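# Remove the cardboard box lid, box upright, contents inside

## Task

Lift the lid fully clear of the box so that no part of it sits on the rim or overhangs the opening. The box must end standing upright with all its contents still inside. Handle the lid gently: squeezing or pushing the cardboard hard can cost score.

## Robot and tools

Robot: two UR-style six-joint arms, left_arm (bases near y = +0.44 m) and right_arm (near y = -0.43 m), each carrying a 16-motor four-digit hand with index, middle, ring and thumb. right_arm has a right hand and left_arm a mirrored left hand. Each arm also has a wrist camera: cam_left_wrist and cam_right_wrist. A fixed overhead camera, cam_high, looks down on the table. Images are 672x504.

Frames: the scene frame has +z up, +x out over the table, +y toward left_arm, and its origin at table height midway between the bases. Positions, orientations and velocities of each hand point in results are in that arm's own base frame. The table and cam_high use the scene frame. Motion offsets are expressed in the axes of the arm's current Hand target. Hand-point axes: +z runs along the straightened fingers toward the tips, +y points out of the palm face, and +x crosses the palm away from the thumb on the right hand but toward it on the left. A rigid mast sticks out near the wrist on the palm side and can hit things.

The 48-number row: one flat list covers both arms. Order: left dx, dy, dz, rx, ry, rz; 16 left hand goals; left current_limit and speed; then the same 24 for the right arm. Every value lies in [-1, 1]. The six pose numbers are an offset, not a pose. They are measured from the Hand target as it stood when the action or move began. 1.0 means 0.6 m of translation or 180 degrees. rx, ry, rz form one rotation vector. All six zeros re-commands the current Hand target. The 16 hand numbers are absolute goals for each hinge, scaled linearly between its two stops. They are not offsets, so 0 is a real goal: to keep a hand unchanged, copy back its hand_goal, hand_current_limit and hand_speed. Motor order: index_mcp, index_abd, index_pip, index_dip, middle_mcp, middle_abd, middle_pip, middle_dip, ring_mcp, ring_abd, ring_pip, ring_dip, thumb_cmc, thumb_axl, thumb_mcp, thumb_ipl. Straight settings are: finger _mcp +0.75, _abd 0, _pip +0.58, _dip +0.70; thumb_cmc +0.71, thumb_axl +0.68, thumb_mcp +0.23, thumb_ipl +0.17. Values toward -1 curl the fingers toward the palm and swing the thumb in front of it. current_limit maps -1..+1 to 0..550 mA, with a floor of 11 mA. speed sets joint goal speed at (speed+1)/2 of 8.5 rad/s. Both start at +0.4 and -0.6 and persist until changed.

Tools:
- execute_actions(actions, cameras): actions is a list of actions. Each action holds up to 15 rows, one per 1/30 s step; a short table repeats its final row to fill 15 steps. Every row within one action offsets from that action's starting target. Each new action restarts from the then-current target, so repeating an offset keeps moving. An empty list returns the state plus images.
- move(target, speed, blend, stop_force, zero, blocking, cameras): drives each hand point in a straight line to the pose that the offset in target gives. target is one 48-number row or up to 15 rows; every row counts from the same starting Hand targets. speed is in m/s, 0.002 to 3.6, default 0.25; rotation is capped at twice that in rad/s. blend is a corner radius in metres. stop_force, 3 to 120 N, ends an arm's path when its wrist sensor feels that much push. It is unreliable while the hand rotates, and it should be omitted when pulling away from a contact. zero chooses whether the force baseline is reset first. blocking=false returns early but cannot be combined with stop_force. The paths do not avoid obstacles, and the total duration is capped at 10 s.
- wait(seconds 0-10), stop(), zoom_image(camera, region [x0,y0,x1,y1] pixels, at most 504 per side), zero_wrist_force(arm), read_manual(section), finished_scene(scene=1). Ending the scene is final.

Results: Hand target is the last commanded pose after clipping, and it is what the next offset counts from. The actual hand point often stops short of it; to close the gap, send the remaining difference as an offset. Other fields: joint positions, velocities and torques; Wrist force and Wrist torque in end-effector axes, plus a peak line; and per motor hand_goal, hand_measured, hand_current_ma and hand_state (moving, goal, blocked, overload). The move line reports the outcome, such as done, off_target, held, moving or fault, and any limits (paced, held). done does not prove that nothing was touched or disturbed.

Cautions: the controller limits each commanded rotation to 32 degrees from the measured orientation. The arms are stiff. Going even slightly beyond a firm contact, or feeling roughly 150 N of outside force, or exceeding a joint torque limit (wrists 26.3 N m), stops that arm for 10 s. A stopped arm ignores hand commands. Any contact between the two arms, including one hand gripping the other, can fail the scene; a clearance check helps but does not prevent it. A finger motor drawing 495 mA or more for 5 s in total shuts down for 10 s. Overheated motors brake the arm for 30-60 s. Avoid routing paths close to an arm's own base. Keep speeds low near the box, grip the lid lightly with low current, and never press it down. Do not drop the lid or let it fall from any height, and keep everything on the table. Once finished, the lid must rest clear of the box by itself, with the box upright and its contents inside. Loose objects may occasionally be nudged by outside pushes.

Each tool is called after "Call:" as name(argument=value, ...) on one line, values as JSON.

## Session

Call:
execute_actions(actions=[])

Scene clock: 0.00 s.
left_arm: end_effector_position=(+0.5529, -0.2145, +0.3744) hand_goal=(+0.754, +0.000, +0.576, +0.696, +0.754, +0.000, +0.576, +0.696, +0.754, +0.000, +0.576, +0.696, +0.714, +0.678, +0.226, +0.168) hand_measured=(+0.754, +0.000, +0.576, +0.696, +0.754, +0.000, +0.576, +0.696, +0.754, +0.000, +0.576, +0.696, +0.714, +0.678, +0.226, +0.168) hand_current_ma=(+0, +0, +0, +0, +0, +0, +0, +0, +0, +0, +0, +0, +0, +0, +0, +0) hand_state=(goal, goal, goal, goal, goal, goal, goal, goal, goal, goal, goal, goal, goal, goal, goal, goal) hand_current_limit=0.40 hand_speed=-0.60 end_effector_quat_wxyz=(+0.020, +0.431, +0.892, +0.134) | right_arm: end_effector_position=(+0.2797, +0.3845, +0.2246) hand_goal=(+0.754, +0.000, +0.576, +0.696, +0.754, +0.000, +0.576, +0.696, +0.754, +0.000, +0.576, +0.696, +0.714, +0.678, +0.226, +0.168) hand_measured=(+0.754, +0.000, +0.576, +0.696, +0.754, +0.000, +0.576, +0.696, +0.754, +0.000, +0.576, +0.696, +0.714, +0.678, +0.226, +0.168) hand_current_ma=(+0, +0, +0, +0, +0, +0, +0, +0, +0, +0, +0, +0, +0, +0, +0, +0) hand_state=(goal, goal, goal, goal, goal, goal, goal, goal, goal, goal, goal, goal, goal, goal, goal, goal) hand_current_limit=0.40 hand_speed=-0.60 end_effector_quat_wxyz=(+0.508, +0.695, +0.493, +0.124)
Joint positions: left_arm=[2.756 -1.73 -1.452 -1.472 1.836 -1.048] | right_arm=[1.16 -1.216 1.94 -1.764 -2.588 1.798]
Joint velocities: within noise
Joint torques (N m): no reading
Wrist force (N): no reading
Wrist torque (N m): no reading
Wrist force, peak (N): no reading
Hand target: left_arm +0.5529, -0.2145, +0.3744; +0.020, +0.431, +0.892, +0.134 | right_arm +0.2797, +0.3845, +0.2246; +0.508, +0.695, +0.493, +0.124

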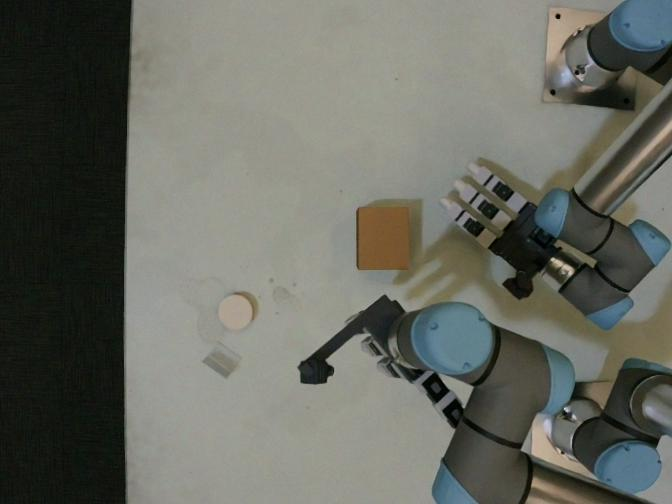

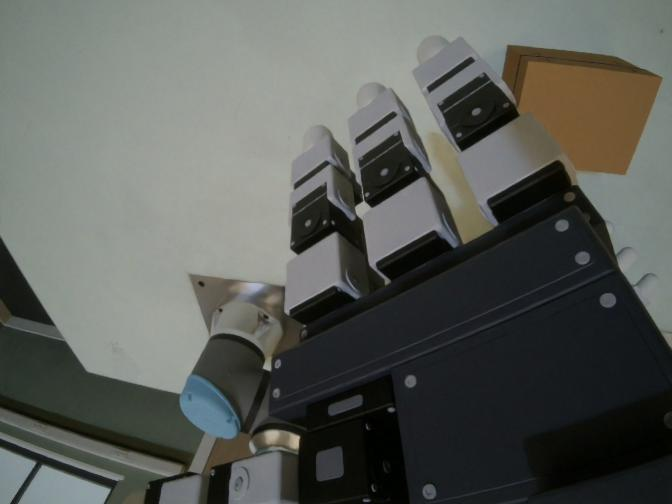

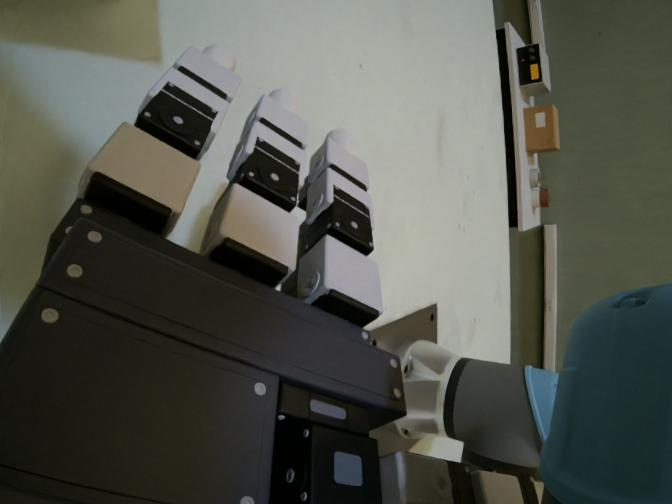

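Call:
zoom_image(camera="cam_high", region=[333, 183, 443, 293])

Call:
zoom_image(camera="cam_left_wrist", region=[472, 0, 672, 200])

Call:
zoom_image(camera="cam_high", region=[180, 260, 300, 400])

Scaled by 4.582 from the camera's 672x504 image, which has a finer 960x720 frame.

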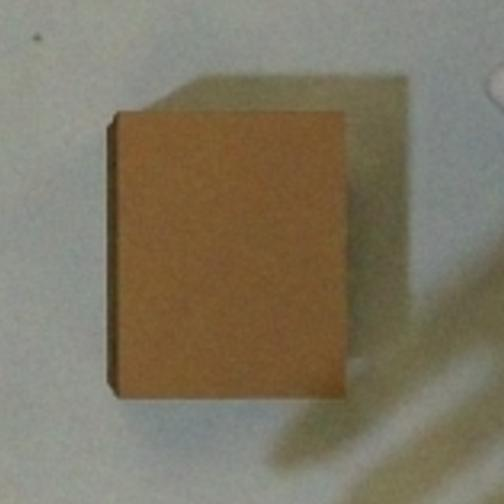

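Scaled by 2.520 from the camera's 672x504 image, which has a finer 960x720 frame.

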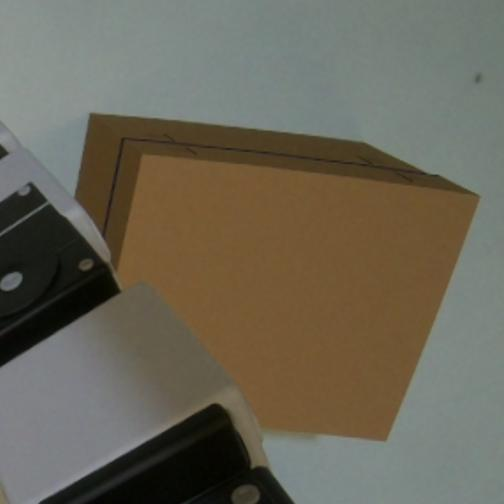

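Scaled by 3.600 from the camera's 672x504 image, which has a finer 960x720 frame.

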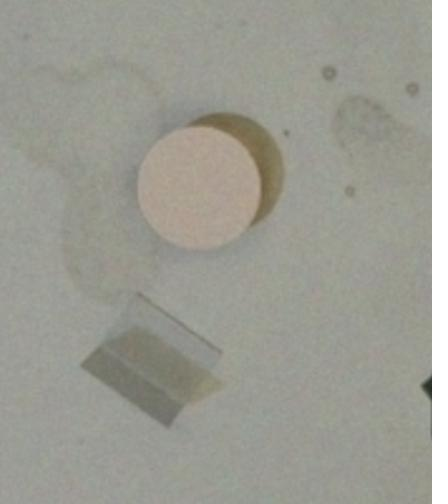

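Call:
zoom_image(camera="cam_high", region=[472, 0, 672, 200])

Call:
zoom_image(camera="cam_high", region=[472, 304, 672, 504])

Call:
zoom_image(camera="cam_high", region=[280, 270, 500, 460])

Scaled by 2.520 from the camera's 672x504 image, which has a finer 960x720 frame.

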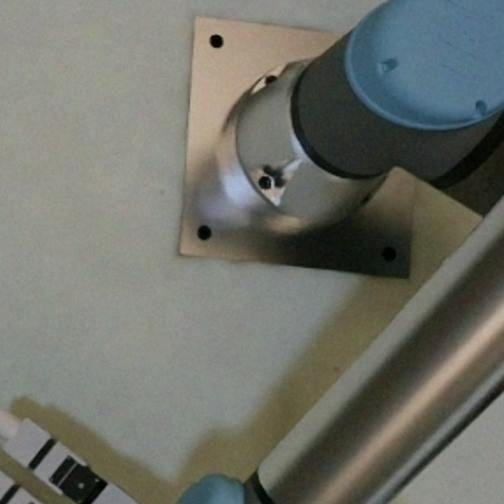

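Scaled by 2.520 from the camera's 672x504 image, which has a finer 960x720 frame.

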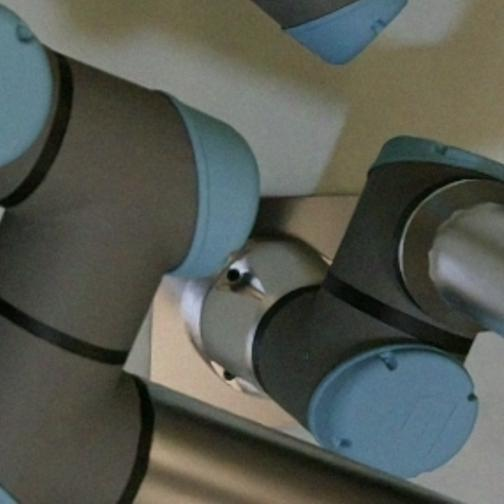

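Scaled by 2.291 from the camera's 672x504 image, which has a finer 960x720 frame.

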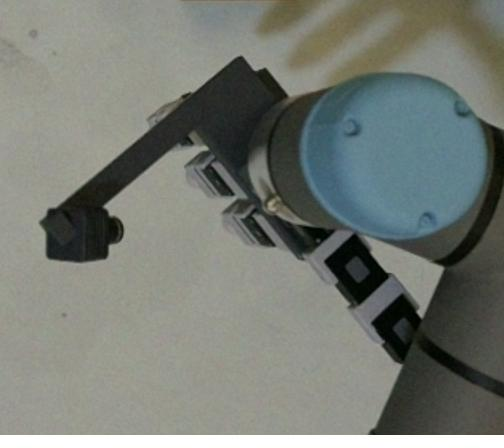

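Call:
move(target=[[0.0071,-0.23,-0.053,0,0,-0.781, 0.753,0,-0.007,0.377, 0.753,0,-0.007,0.377, 0.754,0,0.576,0.696, -0.571,0.678,0.168,-0.005, 0.4,-0.6, -0.2588,0.2235,0.3955,0,0,0, 0.754,0,0.576,0.696, 0.754,0,0.576,0.696, 0.754,0,0.576,0.696, 0.714,0.678,0.226,0.168, 0.4,-0.6]], speed=0.4, cameras=["all"])

Scene clock: 306.87 s.
left_arm: end_effector_position=(+0.5222, -0.2378, +0.3732) hand_goal=(+0.754, +0.000, -0.006, +0.378, +0.754, +0.000, -0.006, +0.378, +0.754, +0.000, +0.576, +0.696, -0.570, +0.678, +0.168, -0.004) hand_measured=(+0.754, +0.000, +0.002, +0.382, +0.754, +0.000, +0.000, +0.382, +0.754, +0.000, +0.576, +0.696, -0.566, +0.678, +0.166, -0.002) hand_current_ma=(+0, +0, +3, +1, +0, +0, +3, +1, +0, +0, +0, +0, +1, +0, -1, +0) hand_state=(goal, goal, goal, goal, goal, goal, goal, goal, goal, goal, goal, goal, goal, goal, goal, goal) hand_current_limit=0.40 hand_speed=-0.60 end_effector_quat_wxyz=(+0.062, +0.115, +0.984, +0.120) | right_arm: end_effector_position=(+0.3099, +0.3340, +0.2351) hand_goal=(+0.754, +0.000, +0.576, +0.696, +0.754, +0.000, +0.576, +0.696, +0.754, +0.000, +0.576, +0.696, +0.714, +0.678, +0.226, +0.168) hand_measured=(+0.760, +0.000, +0.576, +0.696, +0.760, +0.000, +0.576, +0.696, +0.758, +0.000, +0.576, +0.696, +0.720, +0.678, +0.226, +0.168) hand_current_ma=(+1, +0, +0, +0, +1, +0, +0, +0, +1, +0, +0, +0, +1, +0, +0, +0) hand_state=(goal, goal, goal, goal, goal, goal, goal, goal, goal, goal, goal, goal, goal, goal, goal, goal) hand_current_limit=0.40 hand_speed=-0.60 end_effector_quat_wxyz=(+0.509, +0.696, +0.492, +0.123)
Joint positions: left_arm=[2.708 -1.837 -1.309 -1.521 1.838 -1.766] | right_arm=[1.062 -1.307 2.081 -1.954 -2.632 1.632]
Joint torques (N m): left_arm=[-9.83 27.18 35.29 1.47 2.49 -1.84] | right_arm=[12.74 -18.43 -23.92 -0.4 0.51 2.11]
Wrist force (N): left_arm=[-0.1 0.0 0.2] | right_arm=[0.0 0.2 0.3]
Wrist torque (N m): left_arm=[0.08 0.07 0.10] | right_arm=[0.02 0.02 -0.03]
Wrist force, peak (N): left_arm=[-0.4 -0.3 0.2] | right_arm=[-0.9 0.7 1.7]
Hand target: left_arm +0.5222, -0.2378, +0.3732; +0.062, +0.115, +0.984, +0.120 (not the last commanded pose) | right_arm +0.3099, +0.3340, +0.2351; +0.509, +0.696, +0.492, +0.123 (not the last commanded pose)
Off the commanded pose: left_arm 0.103 m, 102 deg | right_arm 0.254 m, 0 deg.
move: held (right_arm; a check stopped the path), off_target (left_arm; braked when a check withheld steps of right_arm); limits=held
pose unreachable (right arm): on one or more control steps of this call, first in action 0 (counted from 0), this arm could not follow its commanded pose, so it was not sent that pose on those steps. It may still have moved: this result reports where it is.
cause: moving toward the commanded pose would bring two parts of the arm too close to each other (joints 4 (wrist 1) to 6 (wrist 3) lie between them).
camera_calibration:
cam_left_wrist: T_world_to_cam=[[0.599327, -0.799182, -0.0460038, -0.521906], [-0.667694, -0.530768, 0.521987, -0.0203341], [-0.44158, -0.282125, -0.851712, 0.61094], [0, 0, 0, 1]] pos_world=[0.568994, -0.255529, 0.506949]
cam_right_wrist: T_world_to_cam=[[-0.0520324, -0.621593, 0.78161, 0.0716702], [-0.995835, 0.0909704, 0.00605271, 0.231821], [-0.0748657, -0.77804, -0.623737, 0.551026], [0, 0, 0, 1]] pos_world=[0.275838, 0.452181, 0.286274]

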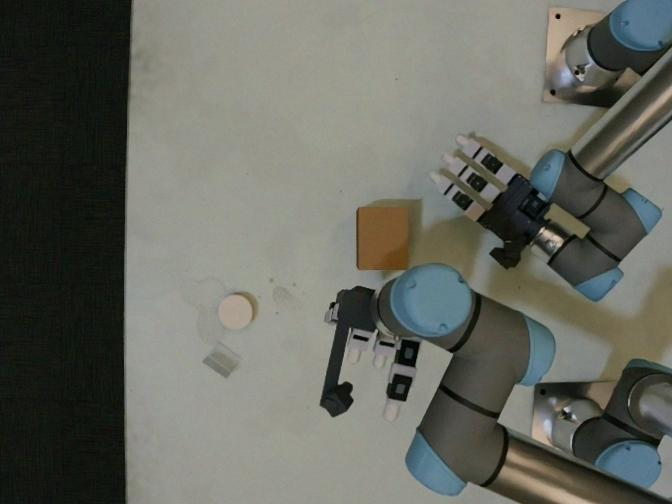

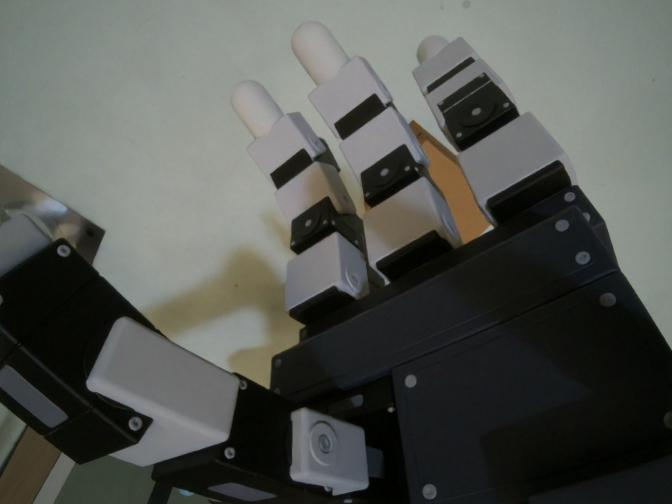

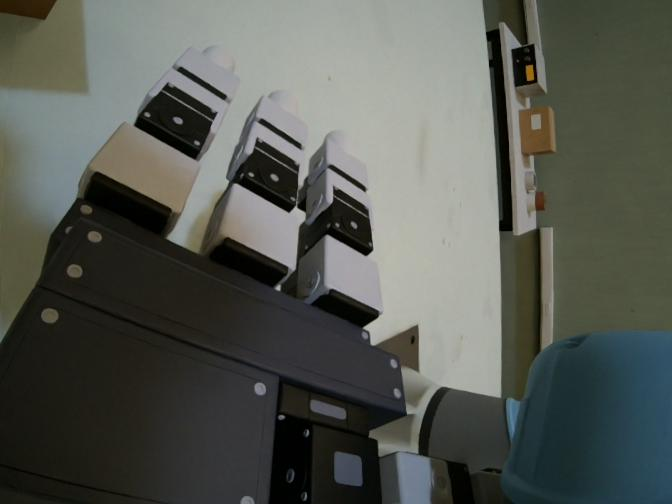

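Call:
move(target=[[0.1078,-0.1282,-0.0383,0,0,-0.5686, 0.753,0,-0.007,0.377, 0.753,0,-0.007,0.377, 0.754,0,0.576,0.696, -0.571,0.678,0.168,-0.005, 0.4,-0.6, -0.278,0.1723,0.4073,0.073,-0.184,0.1004, 0.754,0,0.576,0.696, 0.754,0,0.576,0.696, 0.754,0,0.576,0.696, 0.714,0.678,0.226,0.168, 0.4,-0.6]], speed=0.5, cameras=["all"])

Scene clock: 326.80 s.
left_arm: end_effector_position=(+0.4400, -0.3001, +0.3699) hand_goal=(+0.754, +0.000, -0.006, +0.378, +0.754, +0.000, -0.006, +0.378, +0.754, +0.000, +0.576, +0.696, -0.570, +0.678, +0.168, -0.004) hand_measured=(+0.754, +0.000, +0.000, +0.382, +0.754, +0.000, +0.000, +0.380, +0.754, +0.000, +0.576, +0.696, -0.566, +0.678, +0.166, -0.002) hand_current_ma=(+0, +0, +2, +1, +0, +0, +2, +1, +0, +0, +0, +0, +1, +0, -1, +0) hand_state=(goal, goal, goal, goal, goal, goal, goal, goal, goal, goal, goal, goal, goal, goal, goal, goal) hand_current_limit=0.40 hand_speed=-0.60 end_effector_quat_wxyz=(-0.133, +0.695, -0.706, -0.027) | right_arm: end_effector_position=(+0.4507, +0.0557, +0.2656) hand_goal=(+0.754, +0.000, +0.576, +0.696, +0.754, +0.000, +0.576, +0.696, +0.754, +0.000, +0.576, +0.696, +0.714, +0.678, +0.226, +0.168) hand_measured=(+0.760, +0.000, +0.576, +0.696, +0.760, +0.000, +0.576, +0.696, +0.758, +0.000, +0.576, +0.696, +0.720, +0.678, +0.226, +0.168) hand_current_ma=(+1, +0, +0, +0, +1, +0, +0, +0, +1, +0, +0, +0, +1, +0, +0, +0) hand_state=(goal, goal, goal, goal, goal, goal, goal, goal, goal, goal, goal, goal, goal, goal, goal, goal) hand_current_limit=0.40 hand_speed=-0.60 end_effector_quat_wxyz=(+0.521, +0.822, +0.224, -0.058)
Joint positions: left_arm=[2.773 -1.772 -1.309 -1.568 1.835 -3.485] | right_arm=[0.363 -1.365 2.056 -1.874 -2.633 1.63]
Joint torques (N m): left_arm=[9.52 46.49 13.46 4.08 2.24 -2.16] | right_arm=[-13.69 -17.21 -24.94 -2.46 -3.89 -2.01]
Wrist force (N): left_arm=[0.3 0.6 0.6] | right_arm=[-0.2 0.2 -0.2]
Wrist torque (N m): left_arm=[0.04 0.08 0.12] | right_arm=[0.06 0.02 0.15]
Wrist force, peak (N): left_arm=[0.3 1.0 0.2] | right_arm=[0.0 0.8 0.6]
Hand target: left_arm +0.4400, -0.3001, +0.3699; -0.133, +0.695, -0.706, -0.027 | right_arm +0.4508, +0.0556, +0.2656; +0.521, +0.822, +0.224, -0.058
Off the commanded pose: left_arm 0.000 m, 0 deg | right_arm 0.000 m, 0 deg.
move: done
camera_calibration:
cam_left_wrist: T_world_to_cam=[[0.626075, 0.716707, 0.307182, -0.210171], [0.397457, -0.63224, 0.665057, -0.658548], [0.670864, -0.294284, -0.68069, -0.00211427], [0, 0, 0, 1]] pos_world=[0.394746, -0.266352, 0.501094]
cam_right_wrist: T_world_to_cam=[[-0.439724, -0.442953, 0.781304, 0.0471151], [-0.705033, 0.709156, 0.00525186, 0.231981], [-0.556392, -0.548535, -0.624129, 0.56832], [0, 0, 0, 1]] pos_world=[0.50048, 0.168103, 0.316675]

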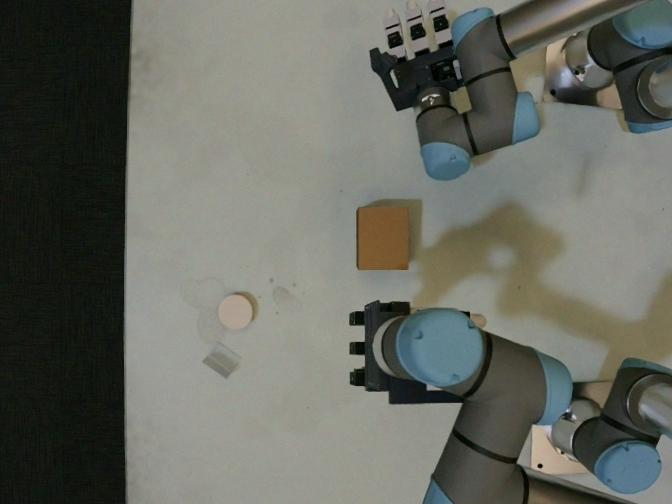

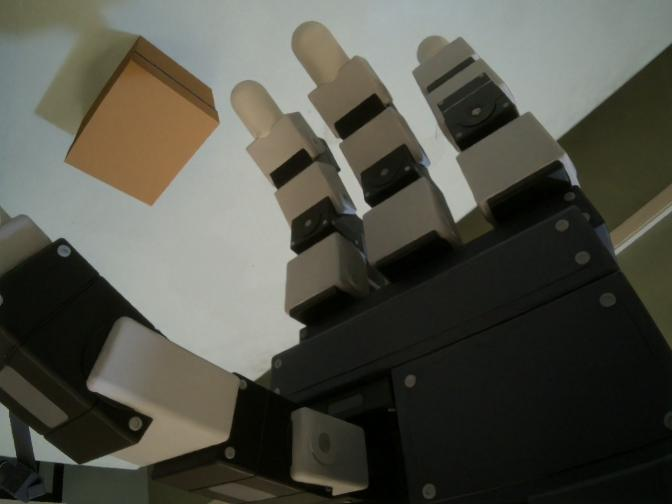

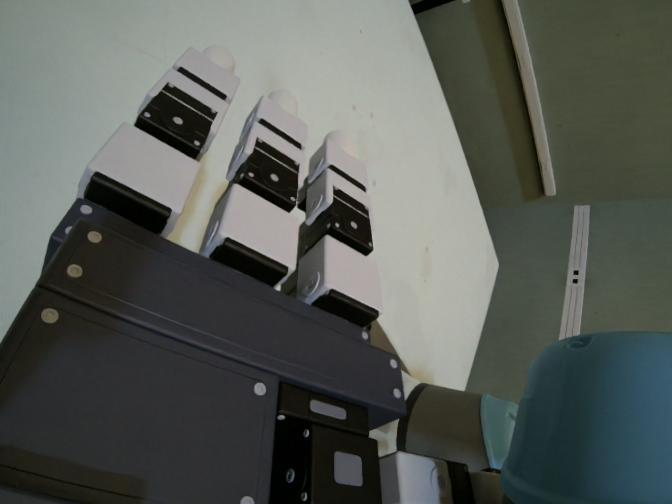

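Call:
move(target=[[0.2716,-0.0403,0.1761,0.3393,0.0591,-0.0477, 0.753,0,-0.007,0.377, 0.753,0,-0.007,0.377, 0.754,0,0.576,0.696, -0.571,0.678,0.168,-0.005, 0.4,-0.6, 0,0,0,0,0,0, 0.754,0,0.576,0.696, 0.754,0,0.576,0.696, 0.754,0,0.576,0.696, 0.714,0.678,0.226,0.168, 0.4,-0.6]], speed=0.35, cameras=["all"])

Call:
zoom_image(camera="cam_left_wrist", region=[0, 0, 420, 504])

Scene clock: 340.50 s.
left_arm: end_effector_position=(+0.4800, -0.4362, +0.2351) hand_goal=(+0.754, +0.000, -0.006, +0.378, +0.754, +0.000, -0.006, +0.378, +0.754, +0.000, +0.576, +0.696, -0.570, +0.678, +0.168, -0.004) hand_measured=(+0.748, +0.000, -0.004, +0.382, +0.748, +0.000, -0.004, +0.380, +0.746, +0.000, +0.576, +0.696, -0.568, +0.678, +0.166, -0.002) hand_current_ma=(-2, +0, +0, +1, -2, +0, +0, +1, -4, +0, +0, +0, +1, +0, -1, +0) hand_state=(goal, goal, goal, goal, goal, goal, goal, goal, goal, goal, goal, goal, goal, goal, goal, goal) hand_current_limit=0.40 hand_speed=-0.60 end_effector_quat_wxyz=(-0.405, +0.579, -0.579, +0.406) | right_arm: end_effector_position=(+0.4508, +0.0556, +0.2656) hand_goal=(+0.754, +0.000, +0.576, +0.696, +0.754, +0.000, +0.576, +0.696, +0.754, +0.000, +0.576, +0.696, +0.714, +0.678, +0.226, +0.168) hand_measured=(+0.760, +0.000, +0.576, +0.696, +0.760, +0.000, +0.576, +0.696, +0.758, +0.000, +0.576, +0.696, +0.720, +0.678, +0.226, +0.168) hand_current_ma=(+1, +0, +0, +0, +1, +0, +0, +0, +1, +0, +0, +0, +1, +0, +0, +0) hand_state=(goal, goal, goal, goal, goal, goal, goal, goal, goal, goal, goal, goal, goal, goal, goal, goal) hand_current_limit=0.40 hand_speed=-0.60 end_effector_quat_wxyz=(+0.521, +0.822, +0.224, -0.058)
Joint positions: left_arm=[2.454 -1.932 -1.924 0.274 2.208 -3.416] | right_arm=[0.363 -1.365 2.056 -1.874 -2.633 1.63]
Joint torques (N m): left_arm=[-9.77 25.23 8.33 4.19 2.4 2.31] | right_arm=[-12.29 -17.25 -24.39 -2.59 -3.9 -2.03]
Wrist force (N): left_arm=[-0.2 2.8 -0.6] | right_arm=[0.1 0.1 0.0]
Wrist torque (N m): left_arm=[0.13 0.11 -0.07] | right_arm=[0.06 -0.01 0.17]
Wrist force, peak (N): left_arm=[0.1 3.3 -0.8] | right_arm=[-0.1 0.6 -0.3]
Hand target: left_arm +0.4800, -0.4362, +0.2351; -0.405, +0.579, -0.579, +0.406 | right_arm +0.4508, +0.0556, +0.2656; +0.521, +0.822, +0.224, -0.058
Off the commanded pose: left_arm 0.000 m, 0 deg | right_arm 0.000 m, 0 deg.
move: done
camera_calibration:
cam_left_wrist: T_world_to_cam=[[0.179519, 0.76753, 0.615362, 0.0679185], [-0.503, -0.46596, 0.727923, -0.180912], [0.845437, -0.440203, 0.302419, -0.539318], [0, 0, 0, 1]] pos_world=[0.352768, -0.373836, 0.252996]
cam_right_wrist: T_world_to_cam=[[-0.439724, -0.442953, 0.781304, 0.0471151], [-0.705033, 0.709156, 0.00525186, 0.231981], [-0.556392, -0.548535, -0.624129, 0.56832], [0, 0, 0, 1]] pos_world=[0.50048, 0.168103, 0.316675]

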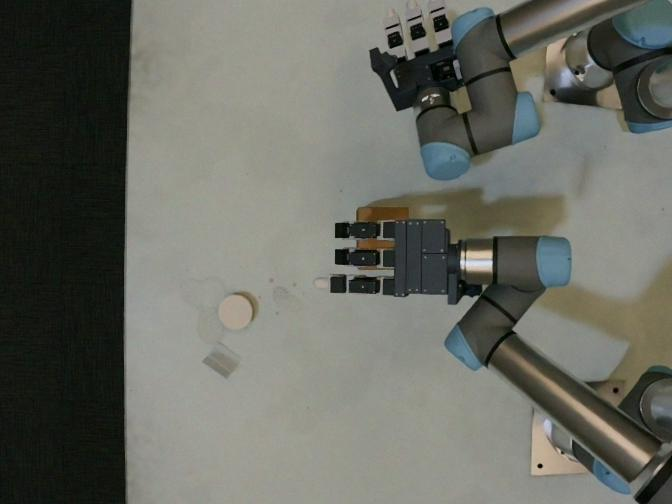

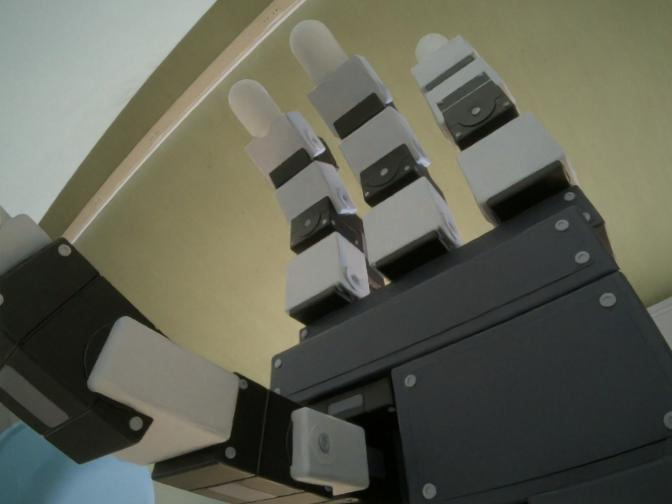

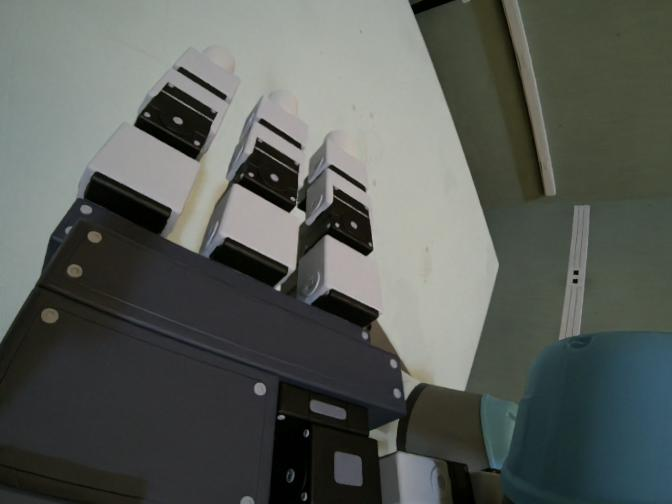

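Scaled by 1.000.

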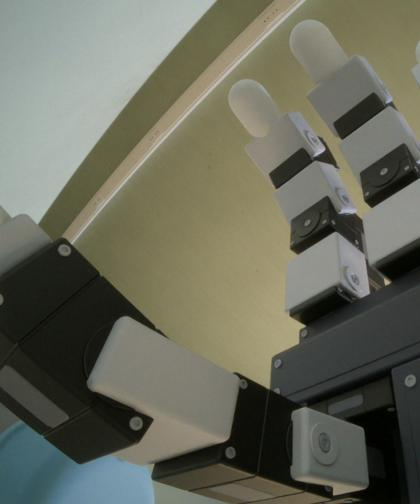

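Call:
zoom_image(camera="cam_high", region=[300, 190, 470, 320])

Scaled by 2.965 from the camera's 672x504 image, which has a finer 960x720 frame.

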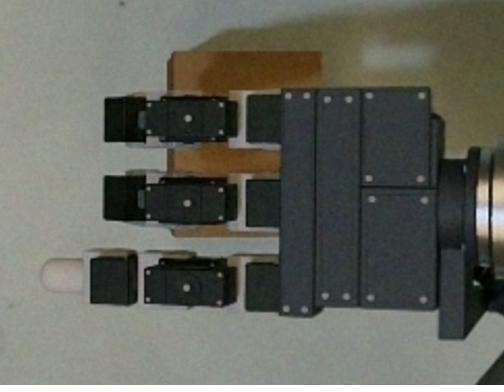

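Call:
move(target=[[0.0083,0.1331,0.0485,0,0,0, 0.753,0,-0.007,0.377, 0.753,0,-0.007,0.377, 0.754,0,0.576,0.696, -0.571,0.678,0.168,-0.005, 0.4,-0.6, 0,0,0,0,0,0, 0.754,0,0.576,0.696, 0.754,0,0.576,0.696, 0.754,0,0.576,0.696, 0.714,0.678,0.226,0.168, 0.4,-0.6]], speed=0.15, stop_force=8, cameras=["cam_high","cam_left_wrist"])

Call:
zoom_image(camera="cam_high", region=[300, 190, 470, 320])

Scene clock: 375.17 s.
left_arm: end_effector_position=(+0.4800, -0.4413, +0.1501) hand_goal=(+0.754, +0.000, -0.006, +0.378, +0.754, +0.000, -0.006, +0.378, +0.754, +0.000, +0.576, +0.696, -0.570, +0.678, +0.168, -0.004) hand_measured=(+0.748, +0.000, -0.004, +0.382, +0.748, +0.000, -0.004, +0.380, +0.746, +0.000, +0.576, +0.696, -0.568, +0.678, +0.166, -0.002) hand_current_ma=(-3, +0, +0, +1, -3, +0, +0, +1, -5, +0, +0, +0, +1, +0, -1, +0) hand_state=(goal, goal, goal, goal, goal, goal, goal, goal, goal, goal, goal, goal, goal, goal, goal, goal) hand_current_limit=0.40 hand_speed=-0.60 end_effector_quat_wxyz=(-0.405, +0.579, -0.579, +0.406) | right_arm: end_effector_position=(+0.4508, +0.0556, +0.2656) hand_goal=(+0.754, +0.000, +0.576, +0.696, +0.754, +0.000, +0.576, +0.696, +0.754, +0.000, +0.576, +0.696, +0.714, +0.678, +0.226, +0.168) hand_measured=(+0.760, +0.000, +0.576, +0.696, +0.760, +0.000, +0.576, +0.696, +0.758, +0.000, +0.576, +0.696, +0.720, +0.678, +0.226, +0.168) hand_current_ma=(+1, +0, +0, +0, +1, +0, +0, +0, +1, +0, +0, +0, +1, +0, +0, +0) hand_state=(goal, goal, goal, goal, goal, goal, goal, goal, goal, goal, goal, goal, goal, goal, goal, goal) hand_current_limit=0.40 hand_speed=-0.60 end_effector_quat_wxyz=(+0.521, +0.822, +0.224, -0.058)
Joint positions: left_arm=[2.446 -2.095 -1.966 0.478 2.216 -3.42] | right_arm=[0.363 -1.365 2.056 -1.874 -2.633 1.63]
Joint torques (N m): left_arm=[-9.86 29.21 26.85 4.02 2.41 2.26] | right_arm=[-11.53 -17.36 -24.3 -2.66 -3.66 -1.94]
Wrist force (N): left_arm=[-0.1 2.5 -0.5] | right_arm=[-0.1 0.2 -0.2]
Wrist torque (N m): left_arm=[0.08 0.10 0.05] | right_arm=[0.07 0.01 0.15]
Wrist force, peak (N): left_arm=[-0.3 3.7 -0.2] | right_arm=[-0.2 0.5 -0.3]
Hand target: left_arm +0.4800, -0.4413, +0.1501; -0.405, +0.579, -0.579, +0.406 | right_arm +0.4508, +0.0556, +0.2656; +0.521, +0.822, +0.224, -0.058
Off the commanded pose: left_arm 0.000 m, 0 deg | right_arm 0.000 m, 0 deg.
move: done
camera_calibration:
cam_left_wrist: T_world_to_cam=[[0.179375, 0.767548, 0.615382, 0.124193], [-0.503136, -0.465957, 0.727831, -0.121349], [0.845387, -0.440176, 0.3026, -0.515859], [0, 0, 0, 1]] pos_world=[0.352768, -0.378936, 0.167994]
Images, in order (width x height): cam_high 672x504, cam_left_wrist 672x504.

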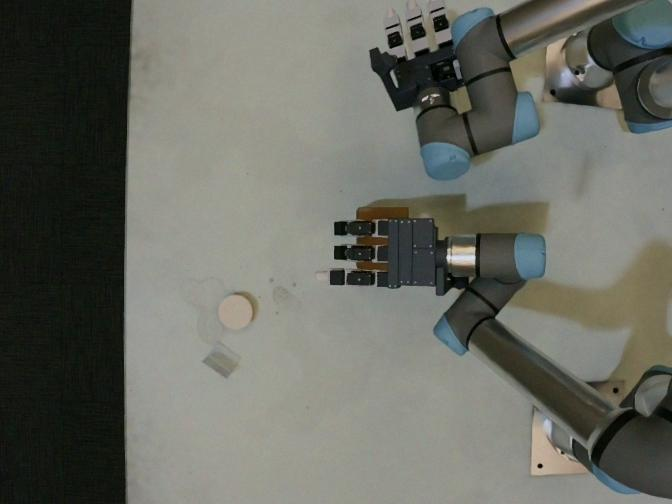

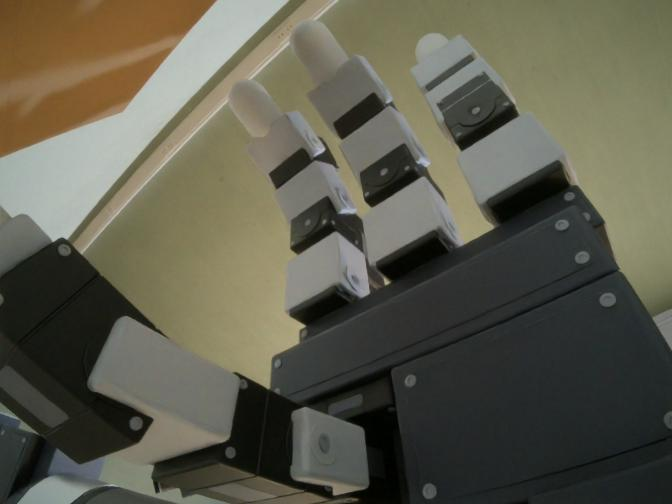

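Scaled by 2.965 from the camera's 672x504 image, which has a finer 960x720 frame.

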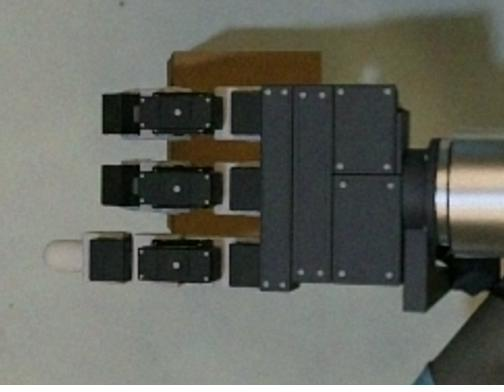

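Call:
move(target=[[0.0,0.0605,0.0168,0,0,0, 0.753,0,-0.007,0.377, 0.753,0,-0.007,0.377, 0.754,0,0.576,0.696, -0.571,0.678,0.168,-0.005, 0.4,-0.6, 0,0,0,0,0,0, 0.754,0,0.576,0.696, 0.754,0,0.576,0.696, 0.754,0,0.576,0.696, 0.714,0.678,0.226,0.168, 0.4,-0.6]], speed=0.08, stop_force=6, cameras=["cam_high","cam_left_wrist"])

Call:
zoom_image(camera="cam_high", region=[300, 190, 470, 320])

Scene clock: 415.97 s.
left_arm: end_effector_position=(+0.4771, -0.4414, +0.1125) hand_goal=(+0.754, +0.000, -0.006, +0.378, +0.754, +0.000, -0.006, +0.378, +0.754, +0.000, +0.576, +0.696, -0.570, +0.678, +0.168, -0.004) hand_measured=(+0.748, +0.000, -0.004, +0.382, +0.748, +0.000, -0.004, +0.380, +0.746, +0.000, +0.576, +0.696, -0.568, +0.678, +0.166, -0.002) hand_current_ma=(-3, +0, +0, +1, -3, +0, +0, +1, -5, +0, +0, +0, +1, +0, -1, +0) hand_state=(goal, goal, goal, goal, goal, goal, goal, goal, goal, goal, goal, goal, goal, goal, goal, goal) hand_current_limit=0.40 hand_speed=-0.60 end_effector_quat_wxyz=(-0.405, +0.579, -0.579, +0.406) | right_arm: end_effector_position=(+0.4508, +0.0556, +0.2656) hand_goal=(+0.754, +0.000, +0.576, +0.696, +0.754, +0.000, +0.576, +0.696, +0.754, +0.000, +0.576, +0.696, +0.714, +0.678, +0.226, +0.168) hand_measured=(+0.760, +0.000, +0.576, +0.696, +0.760, +0.000, +0.576, +0.696, +0.758, +0.000, +0.576, +0.696, +0.720, +0.678, +0.226, +0.168) hand_current_ma=(+1, +0, +0, +0, +1, +0, +0, +0, +1, +0, +0, +0, +1, +0, +0, +0) hand_state=(goal, goal, goal, goal, goal, goal, goal, goal, goal, goal, goal, goal, goal, goal, goal, goal) hand_current_limit=0.40 hand_speed=-0.60 end_effector_quat_wxyz=(+0.521, +0.822, +0.224, -0.058)
Joint positions: left_arm=[2.442 -2.172 -1.98 0.567 2.219 -3.422] | right_arm=[0.363 -1.365 2.056 -1.874 -2.633 1.63]
Joint torques (N m): left_arm=[-9.8 31.11 2.92 4.05 2.35 2.11] | right_arm=[-11.85 -17.03 -24.5 -2.59 -3.75 -2.1]
Wrist force (N): left_arm=[-0.1 2.6 -0.5] | right_arm=[-0.3 0.2 -0.1]
Wrist torque (N m): left_arm=[0.07 0.12 0.10] | right_arm=[0.06 0.04 0.14]
Wrist force, peak (N): left_arm=[-0.2 3.3 -0.2] | right_arm=[0.0 0.4 -0.4]
Hand target: left_arm +0.4771, -0.4414, +0.1125; -0.405, +0.579, -0.579, +0.406 | right_arm +0.4508, +0.0556, +0.2656; +0.521, +0.822, +0.224, -0.058
Off the commanded pose: left_arm 0.000 m, 0 deg | right_arm 0.000 m, 0 deg.
move: done
camera_calibration:
cam_left_wrist: T_world_to_cam=[[0.179375, 0.767548, 0.615382, 0.147852], [-0.503136, -0.465957, 0.727831, -0.095442], [0.845387, -0.440176, 0.3026, -0.50203], [0, 0, 0, 1]] pos_world=[0.349868, -0.378936, 0.130394]
Images, in order (width x height): cam_high 672x504, cam_left_wrist 672x504.

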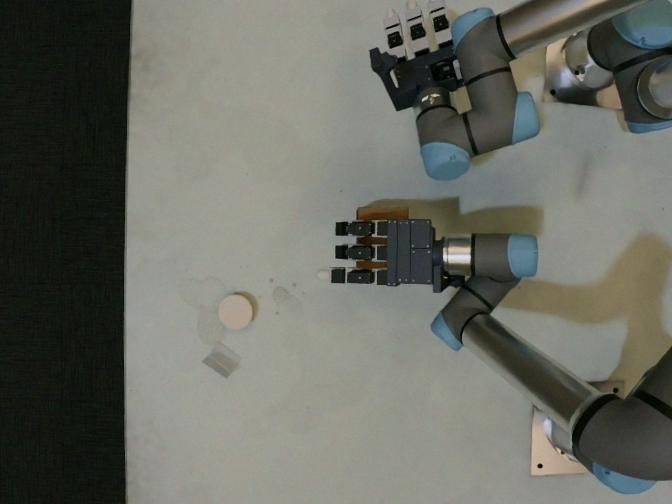

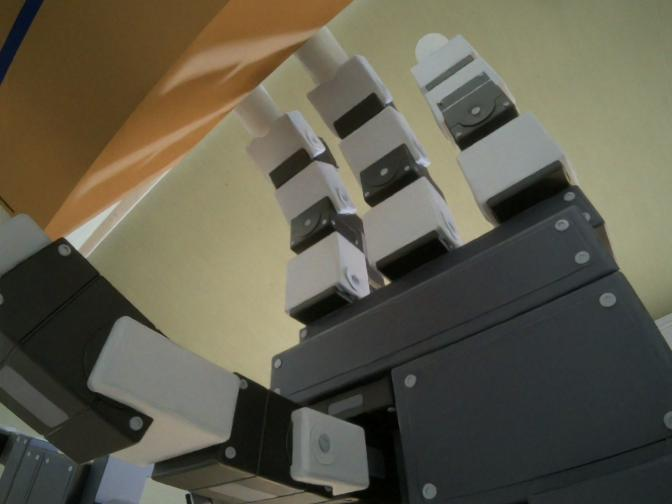

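Scaled by 2.965 from the camera's 672x504 image, which has a finer 960x720 frame.

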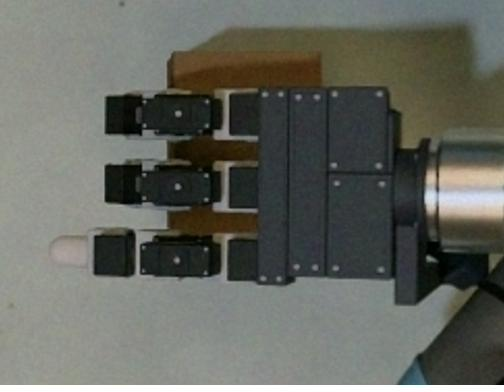

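Call:
zoom_image(camera="cam_left_wrist", region=[0, 0, 420, 320])

Scaled by 1.200 from the camera's 672x504 image, which has a finer 960x720 frame.

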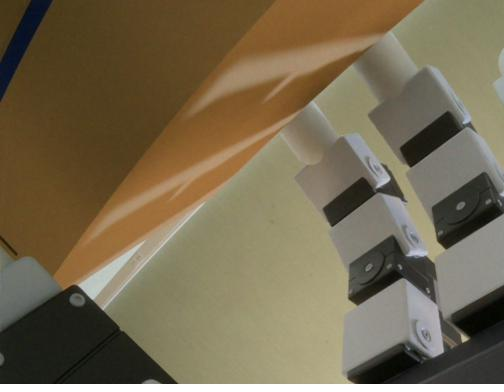

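Call:
move(target=[[0.0,0.0028,-0.0078,0,0,0, 0.753,0,-0.007,0.377, 0.753,0,-0.007,0.377, 0.754,0,0.576,0.696, -0.571,0.678,0.168,-0.005, 0.0,-0.9, 0,0,0,0,0,0, 0.754,0,0.576,0.696, 0.754,0,0.576,0.696, 0.754,0,0.576,0.696, 0.714,0.678,0.226,0.168, 0.4,-0.6]], speed=0.05)

Call:
move(target=[[0.0,0,0,0,0,0, 0.573,0,-0.007,0.377, 0.573,0,-0.007,0.377, 0.754,0,0.576,0.696, -0.571,0.678,0.03,-0.005, 0.0,-0.92, 0,0,0,0,0,0, 0.754,0,0.576,0.696, 0.754,0,0.576,0.696, 0.754,0,0.576,0.696, 0.714,0.678,0.226,0.168, 0.4,-0.6]], speed=0.05, cameras=["cam_high","cam_left_wrist"])

Call:
zoom_image(camera="cam_high", region=[300, 190, 470, 320])

Call:
zoom_image(camera="cam_left_wrist", region=[0, 0, 420, 320])

Scene clock: 444.70 s.
left_arm: end_effector_position=(+0.4723, -0.4414, +0.1126) hand_goal=(+0.754, +0.000, -0.006, +0.378, +0.754, +0.000, -0.006, +0.378, +0.754, +0.000, +0.576, +0.696, -0.570, +0.678, +0.168, -0.004) hand_measured=(+0.748, +0.000, -0.004, +0.382, +0.748, +0.000, -0.004, +0.380, +0.746, +0.000, +0.576, +0.696, -0.568, +0.678, +0.166, -0.002) hand_current_ma=(-3, +0, +0, +1, -3, +0, +0, +1, -5, +0, +0, +0, +1, +0, -1, +0) hand_state=(goal, goal, goal, goal, goal, goal, goal, goal, goal, goal, goal, goal, goal, goal, goal, goal) hand_current_limit=0.00 hand_speed=-0.90 end_effector_quat_wxyz=(-0.405, +0.579, -0.579, +0.406) | right_arm: end_effector_position=(+0.4508, +0.0556, +0.2656) hand_goal=(+0.754, +0.000, +0.576, +0.696, +0.754, +0.000, +0.576, +0.696, +0.754, +0.000, +0.576, +0.696, +0.714, +0.678, +0.226, +0.168) hand_measured=(+0.760, +0.000, +0.576, +0.696, +0.760, +0.000, +0.576, +0.696, +0.758, +0.000, +0.576, +0.696, +0.720, +0.678, +0.226, +0.168) hand_current_ma=(+1, +0, +0, +0, +1, +0, +0, +0, +1, +0, +0, +0, +1, +0, +0, +0) hand_state=(goal, goal, goal, goal, goal, goal, goal, goal, goal, goal, goal, goal, goal, goal, goal, goal) hand_current_limit=0.40 hand_speed=-0.60 end_effector_quat_wxyz=(+0.521, +0.822, +0.224, -0.058)
Joint positions: left_arm=[2.436 -2.167 -1.989 0.57 2.225 -3.426] | right_arm=[0.363 -1.365 2.056 -1.874 -2.633 1.63]
Joint torques (N m): left_arm=[-9.24 53.41 3.47 4.12 2.39 -2.11] | right_arm=[-12.05 -17.63 -24.19 -2.57 -3.68 -2.03]
Wrist force (N): left_arm=[-0.3 2.7 -0.4] | right_arm=[0.0 0.3 -0.1]
Wrist torque (N m): left_arm=[0.08 0.14 0.09] | right_arm=[0.08 0.00 0.16]
Wrist force, peak (N): left_arm=[-0.2 3.1 -0.5] | right_arm=[0.1 0.5 -0.1]
Hand target: left_arm +0.4721, -0.4414, +0.1126; -0.405, +0.579, -0.579, +0.406 | right_arm +0.4508, +0.0556, +0.2656; +0.521, +0.822, +0.224, -0.058
Off the commanded pose: left_arm 0.000 m, 0 deg | right_arm 0.000 m, 0 deg.
move: done

Scene clock: 445.63 s.
left_arm: end_effector_position=(+0.4721, -0.4414, +0.1126) hand_goal=(+0.574, +0.000, -0.006, +0.378, +0.574, +0.000, -0.006, +0.378, +0.754, +0.000, +0.576, +0.696, -0.570, +0.678, +0.030, -0.004) hand_measured=(+0.582, +0.000, -0.002, +0.382, +0.580, +0.000, -0.002, +0.380, +0.746, +0.000, +0.576, +0.696, -0.568, +0.678, +0.032, -0.002) hand_current_ma=(+4, +0, +1, +1, +2, +0, +1, +1, -5, +0, +0, +0, +1, +0, +1, +0) hand_state=(goal, goal, goal, goal, goal, goal, goal, goal, goal, goal, goal, goal, goal, goal, goal, goal) hand_current_limit=0.00 hand_speed=-0.92 end_effector_quat_wxyz=(-0.405, +0.579, -0.579, +0.406) | right_arm: end_effector_position=(+0.4508, +0.0556, +0.2656) hand_goal=(+0.754, +0.000, +0.576, +0.696, +0.754, +0.000, +0.576, +0.696, +0.754, +0.000, +0.576, +0.696, +0.714, +0.678, +0.226, +0.168) hand_measured=(+0.760, +0.000, +0.576, +0.696, +0.760, +0.000, +0.576, +0.696, +0.758, +0.000, +0.576, +0.696, +0.720, +0.678, +0.226, +0.168) hand_current_ma=(+1, +0, +0, +0, +1, +0, +0, +0, +1, +0, +0, +0, +1, +0, +0, +0) hand_state=(goal, goal, goal, goal, goal, goal, goal, goal, goal, goal, goal, goal, goal, goal, goal, goal) hand_current_limit=0.40 hand_speed=-0.60 end_effector_quat_wxyz=(+0.521, +0.822, +0.224, -0.058)
Joint positions: left_arm=[2.436 -2.167 -1.99 0.57 2.225 -3.426] | right_arm=[0.363 -1.365 2.056 -1.874 -2.633 1.63]
Joint torques (N m): left_arm=[-10.12 50.93 3.21 2.47 1.76 -1.92] | right_arm=[-11.27 -17.56 -23.99 -2.55 -3.7 -2.02]
Wrist force (N): left_arm=[-0.2 1.8 0.3] | right_arm=[0.2 0.3 0.0]
Wrist torque (N m): left_arm=[0.14 0.14 0.09] | right_arm=[0.08 -0.02 0.18]
Wrist force, peak (N): left_arm=[-0.3 3.0 -0.5] | right_arm=[0.0 0.3 -0.4]
Hand target: left_arm +0.4721, -0.4414, +0.1126; -0.405, +0.579, -0.579, +0.406 | right_arm +0.4508, +0.0556, +0.2656; +0.521, +0.822, +0.224, -0.058
Off the commanded pose: left_arm 0.000 m, 0 deg | right_arm 0.000 m, 0 deg.
move: done
camera_calibration:
cam_left_wrist: T_world_to_cam=[[0.179375, 0.767548, 0.615382, 0.148687], [-0.503136, -0.465957, 0.727831, -0.0980304], [0.845387, -0.440176, 0.3026, -0.497833], [0, 0, 0, 1]] pos_world=[0.344868, -0.378936, 0.130494]
Images, in order (width x height): cam_high 672x504, cam_left_wrist 672x504.

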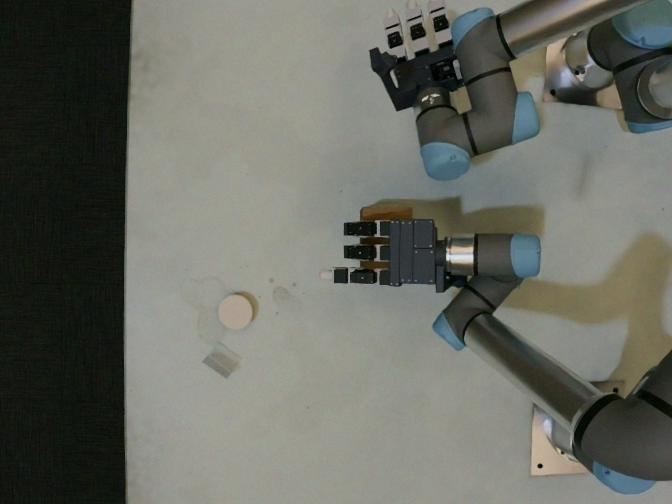

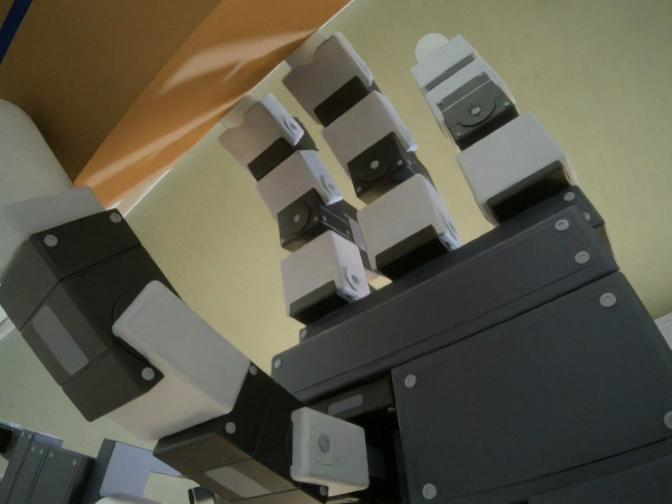

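Scaled by 2.965 from the camera's 672x504 image, which has a finer 960x720 frame.

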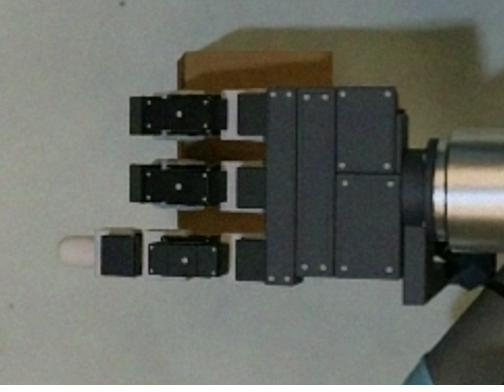

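Scaled by 1.200 from the camera's 672x504 image, which has a finer 960x720 frame.

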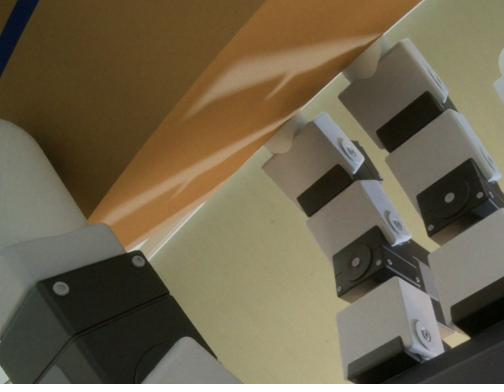

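Call:
move(target=[[0.0,0,0,0,0,0, 0.574,0,-0.006,0.378, 0.574,0,-0.006,0.378, 0.754,0,0.576,0.696, -0.57,0.678,-0.03,-0.005, 0.0,-0.95, 0,0,0,0,0,0, 0.754,0,0.576,0.696, 0.754,0,0.576,0.696, 0.754,0,0.576,0.696, 0.714,0.678,0.226,0.168, 0.4,-0.6]], speed=0.05, cameras=["cam_high","cam_left_wrist"])

Call:
zoom_image(camera="cam_high", region=[300, 190, 470, 320])

Scene clock: 451.23 s.
left_arm: end_effector_position=(+0.4721, -0.4414, +0.1126) hand_goal=(+0.574, +0.000, -0.006, +0.378, +0.574, +0.000, -0.006, +0.378, +0.754, +0.000, +0.576, +0.696, -0.570, +0.678, -0.030, -0.004) hand_measured=(+0.582, +0.000, -0.002, +0.382, +0.580, +0.000, -0.002, +0.380, +0.746, +0.000, +0.576, +0.696, -0.568, +0.678, +0.016, +0.004) hand_current_ma=(+4, +0, +1, +1, +2, +0, +1, +1, -5, +0, +0, +0, +1, +0, +101, +8) hand_state=(goal, goal, goal, goal, goal, goal, goal, goal, goal, goal, goal, goal, goal, goal, blocked, moving) hand_current_limit=0.00 hand_speed=-0.95 end_effector_quat_wxyz=(-0.405, +0.579, -0.579, +0.406) | right_arm: end_effector_position=(+0.4508, +0.0556, +0.2656) hand_goal=(+0.754, +0.000, +0.576, +0.696, +0.754, +0.000, +0.576, +0.696, +0.754, +0.000, +0.576, +0.696, +0.714, +0.678, +0.226, +0.168) hand_measured=(+0.760, +0.000, +0.576, +0.696, +0.760, +0.000, +0.576, +0.696, +0.758, +0.000, +0.576, +0.696, +0.720, +0.678, +0.226, +0.168) hand_current_ma=(+1, +0, +0, +0, +1, +0, +0, +0, +1, +0, +0, +0, +1, +0, +0, +0) hand_state=(goal, goal, goal, goal, goal, goal, goal, goal, goal, goal, goal, goal, goal, goal, goal, goal) hand_current_limit=0.40 hand_speed=-0.60 end_effector_quat_wxyz=(+0.521, +0.822, +0.224, -0.058)
Joint positions: left_arm=[2.436 -2.167 -1.99 0.57 2.225 -3.426] | right_arm=[0.363 -1.365 2.056 -1.874 -2.633 1.63]
Joint torques (N m): left_arm=[-9.8 38.79 3.02 1.25 -0.74 -1.16] | right_arm=[-11.59 -17.49 -24.28 -2.44 -3.68 -1.97]
Wrist force (N): left_arm=[-0.3 1.7 -1.8] | right_arm=[0.0 0.2 -0.2]
Wrist torque (N m): left_arm=[0.06 0.16 0.10] | right_arm=[0.09 0.00 0.16]
Wrist force, peak (N): left_arm=[-0.3 1.9 -1.9] | right_arm=[-0.1 0.3 -0.5]
Hand target: left_arm +0.4721, -0.4414, +0.1126; -0.405, +0.579, -0.579, +0.406 | right_arm +0.4508, +0.0556, +0.2656; +0.521, +0.822, +0.224, -0.058
Off the commanded pose: left_arm 0.000 m, 0 deg | right_arm 0.000 m, 0 deg.
move: done
camera_calibration:
cam_left_wrist: T_world_to_cam=[[0.179375, 0.767548, 0.615382, 0.148687], [-0.503136, -0.465957, 0.727831, -0.0980304], [0.845387, -0.440176, 0.3026, -0.497833], [0, 0, 0, 1]] pos_world=[0.344868, -0.378936, 0.130494]
Images, in order (width x height): cam_high 672x504, cam_left_wrist 672x504.

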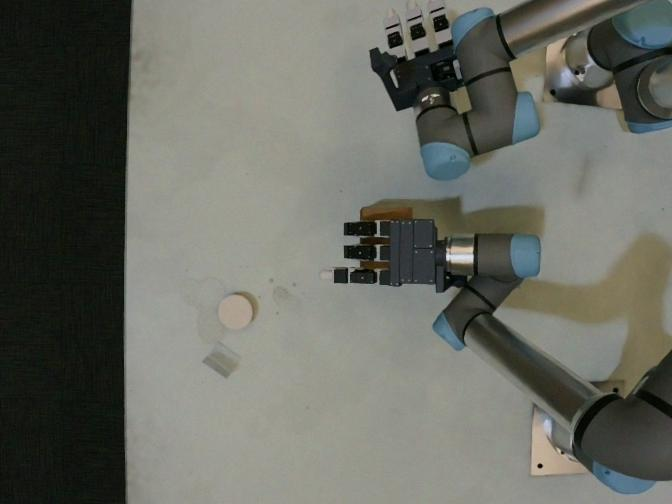

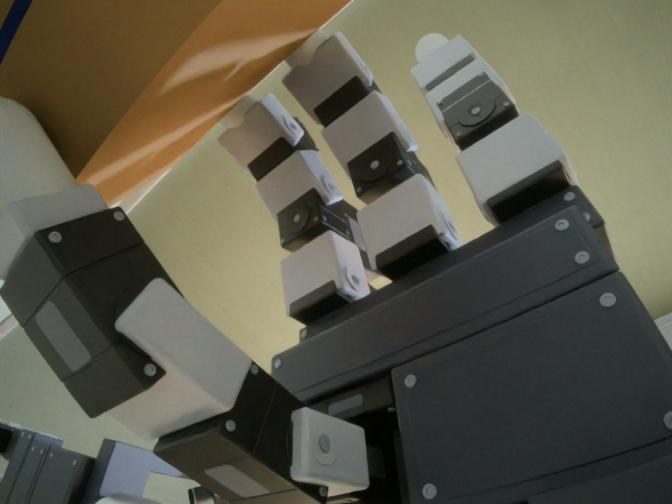

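Scaled by 2.965 from the camera's 672x504 image, which has a finer 960x720 frame.

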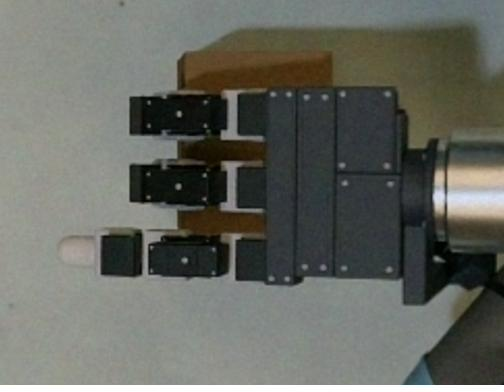

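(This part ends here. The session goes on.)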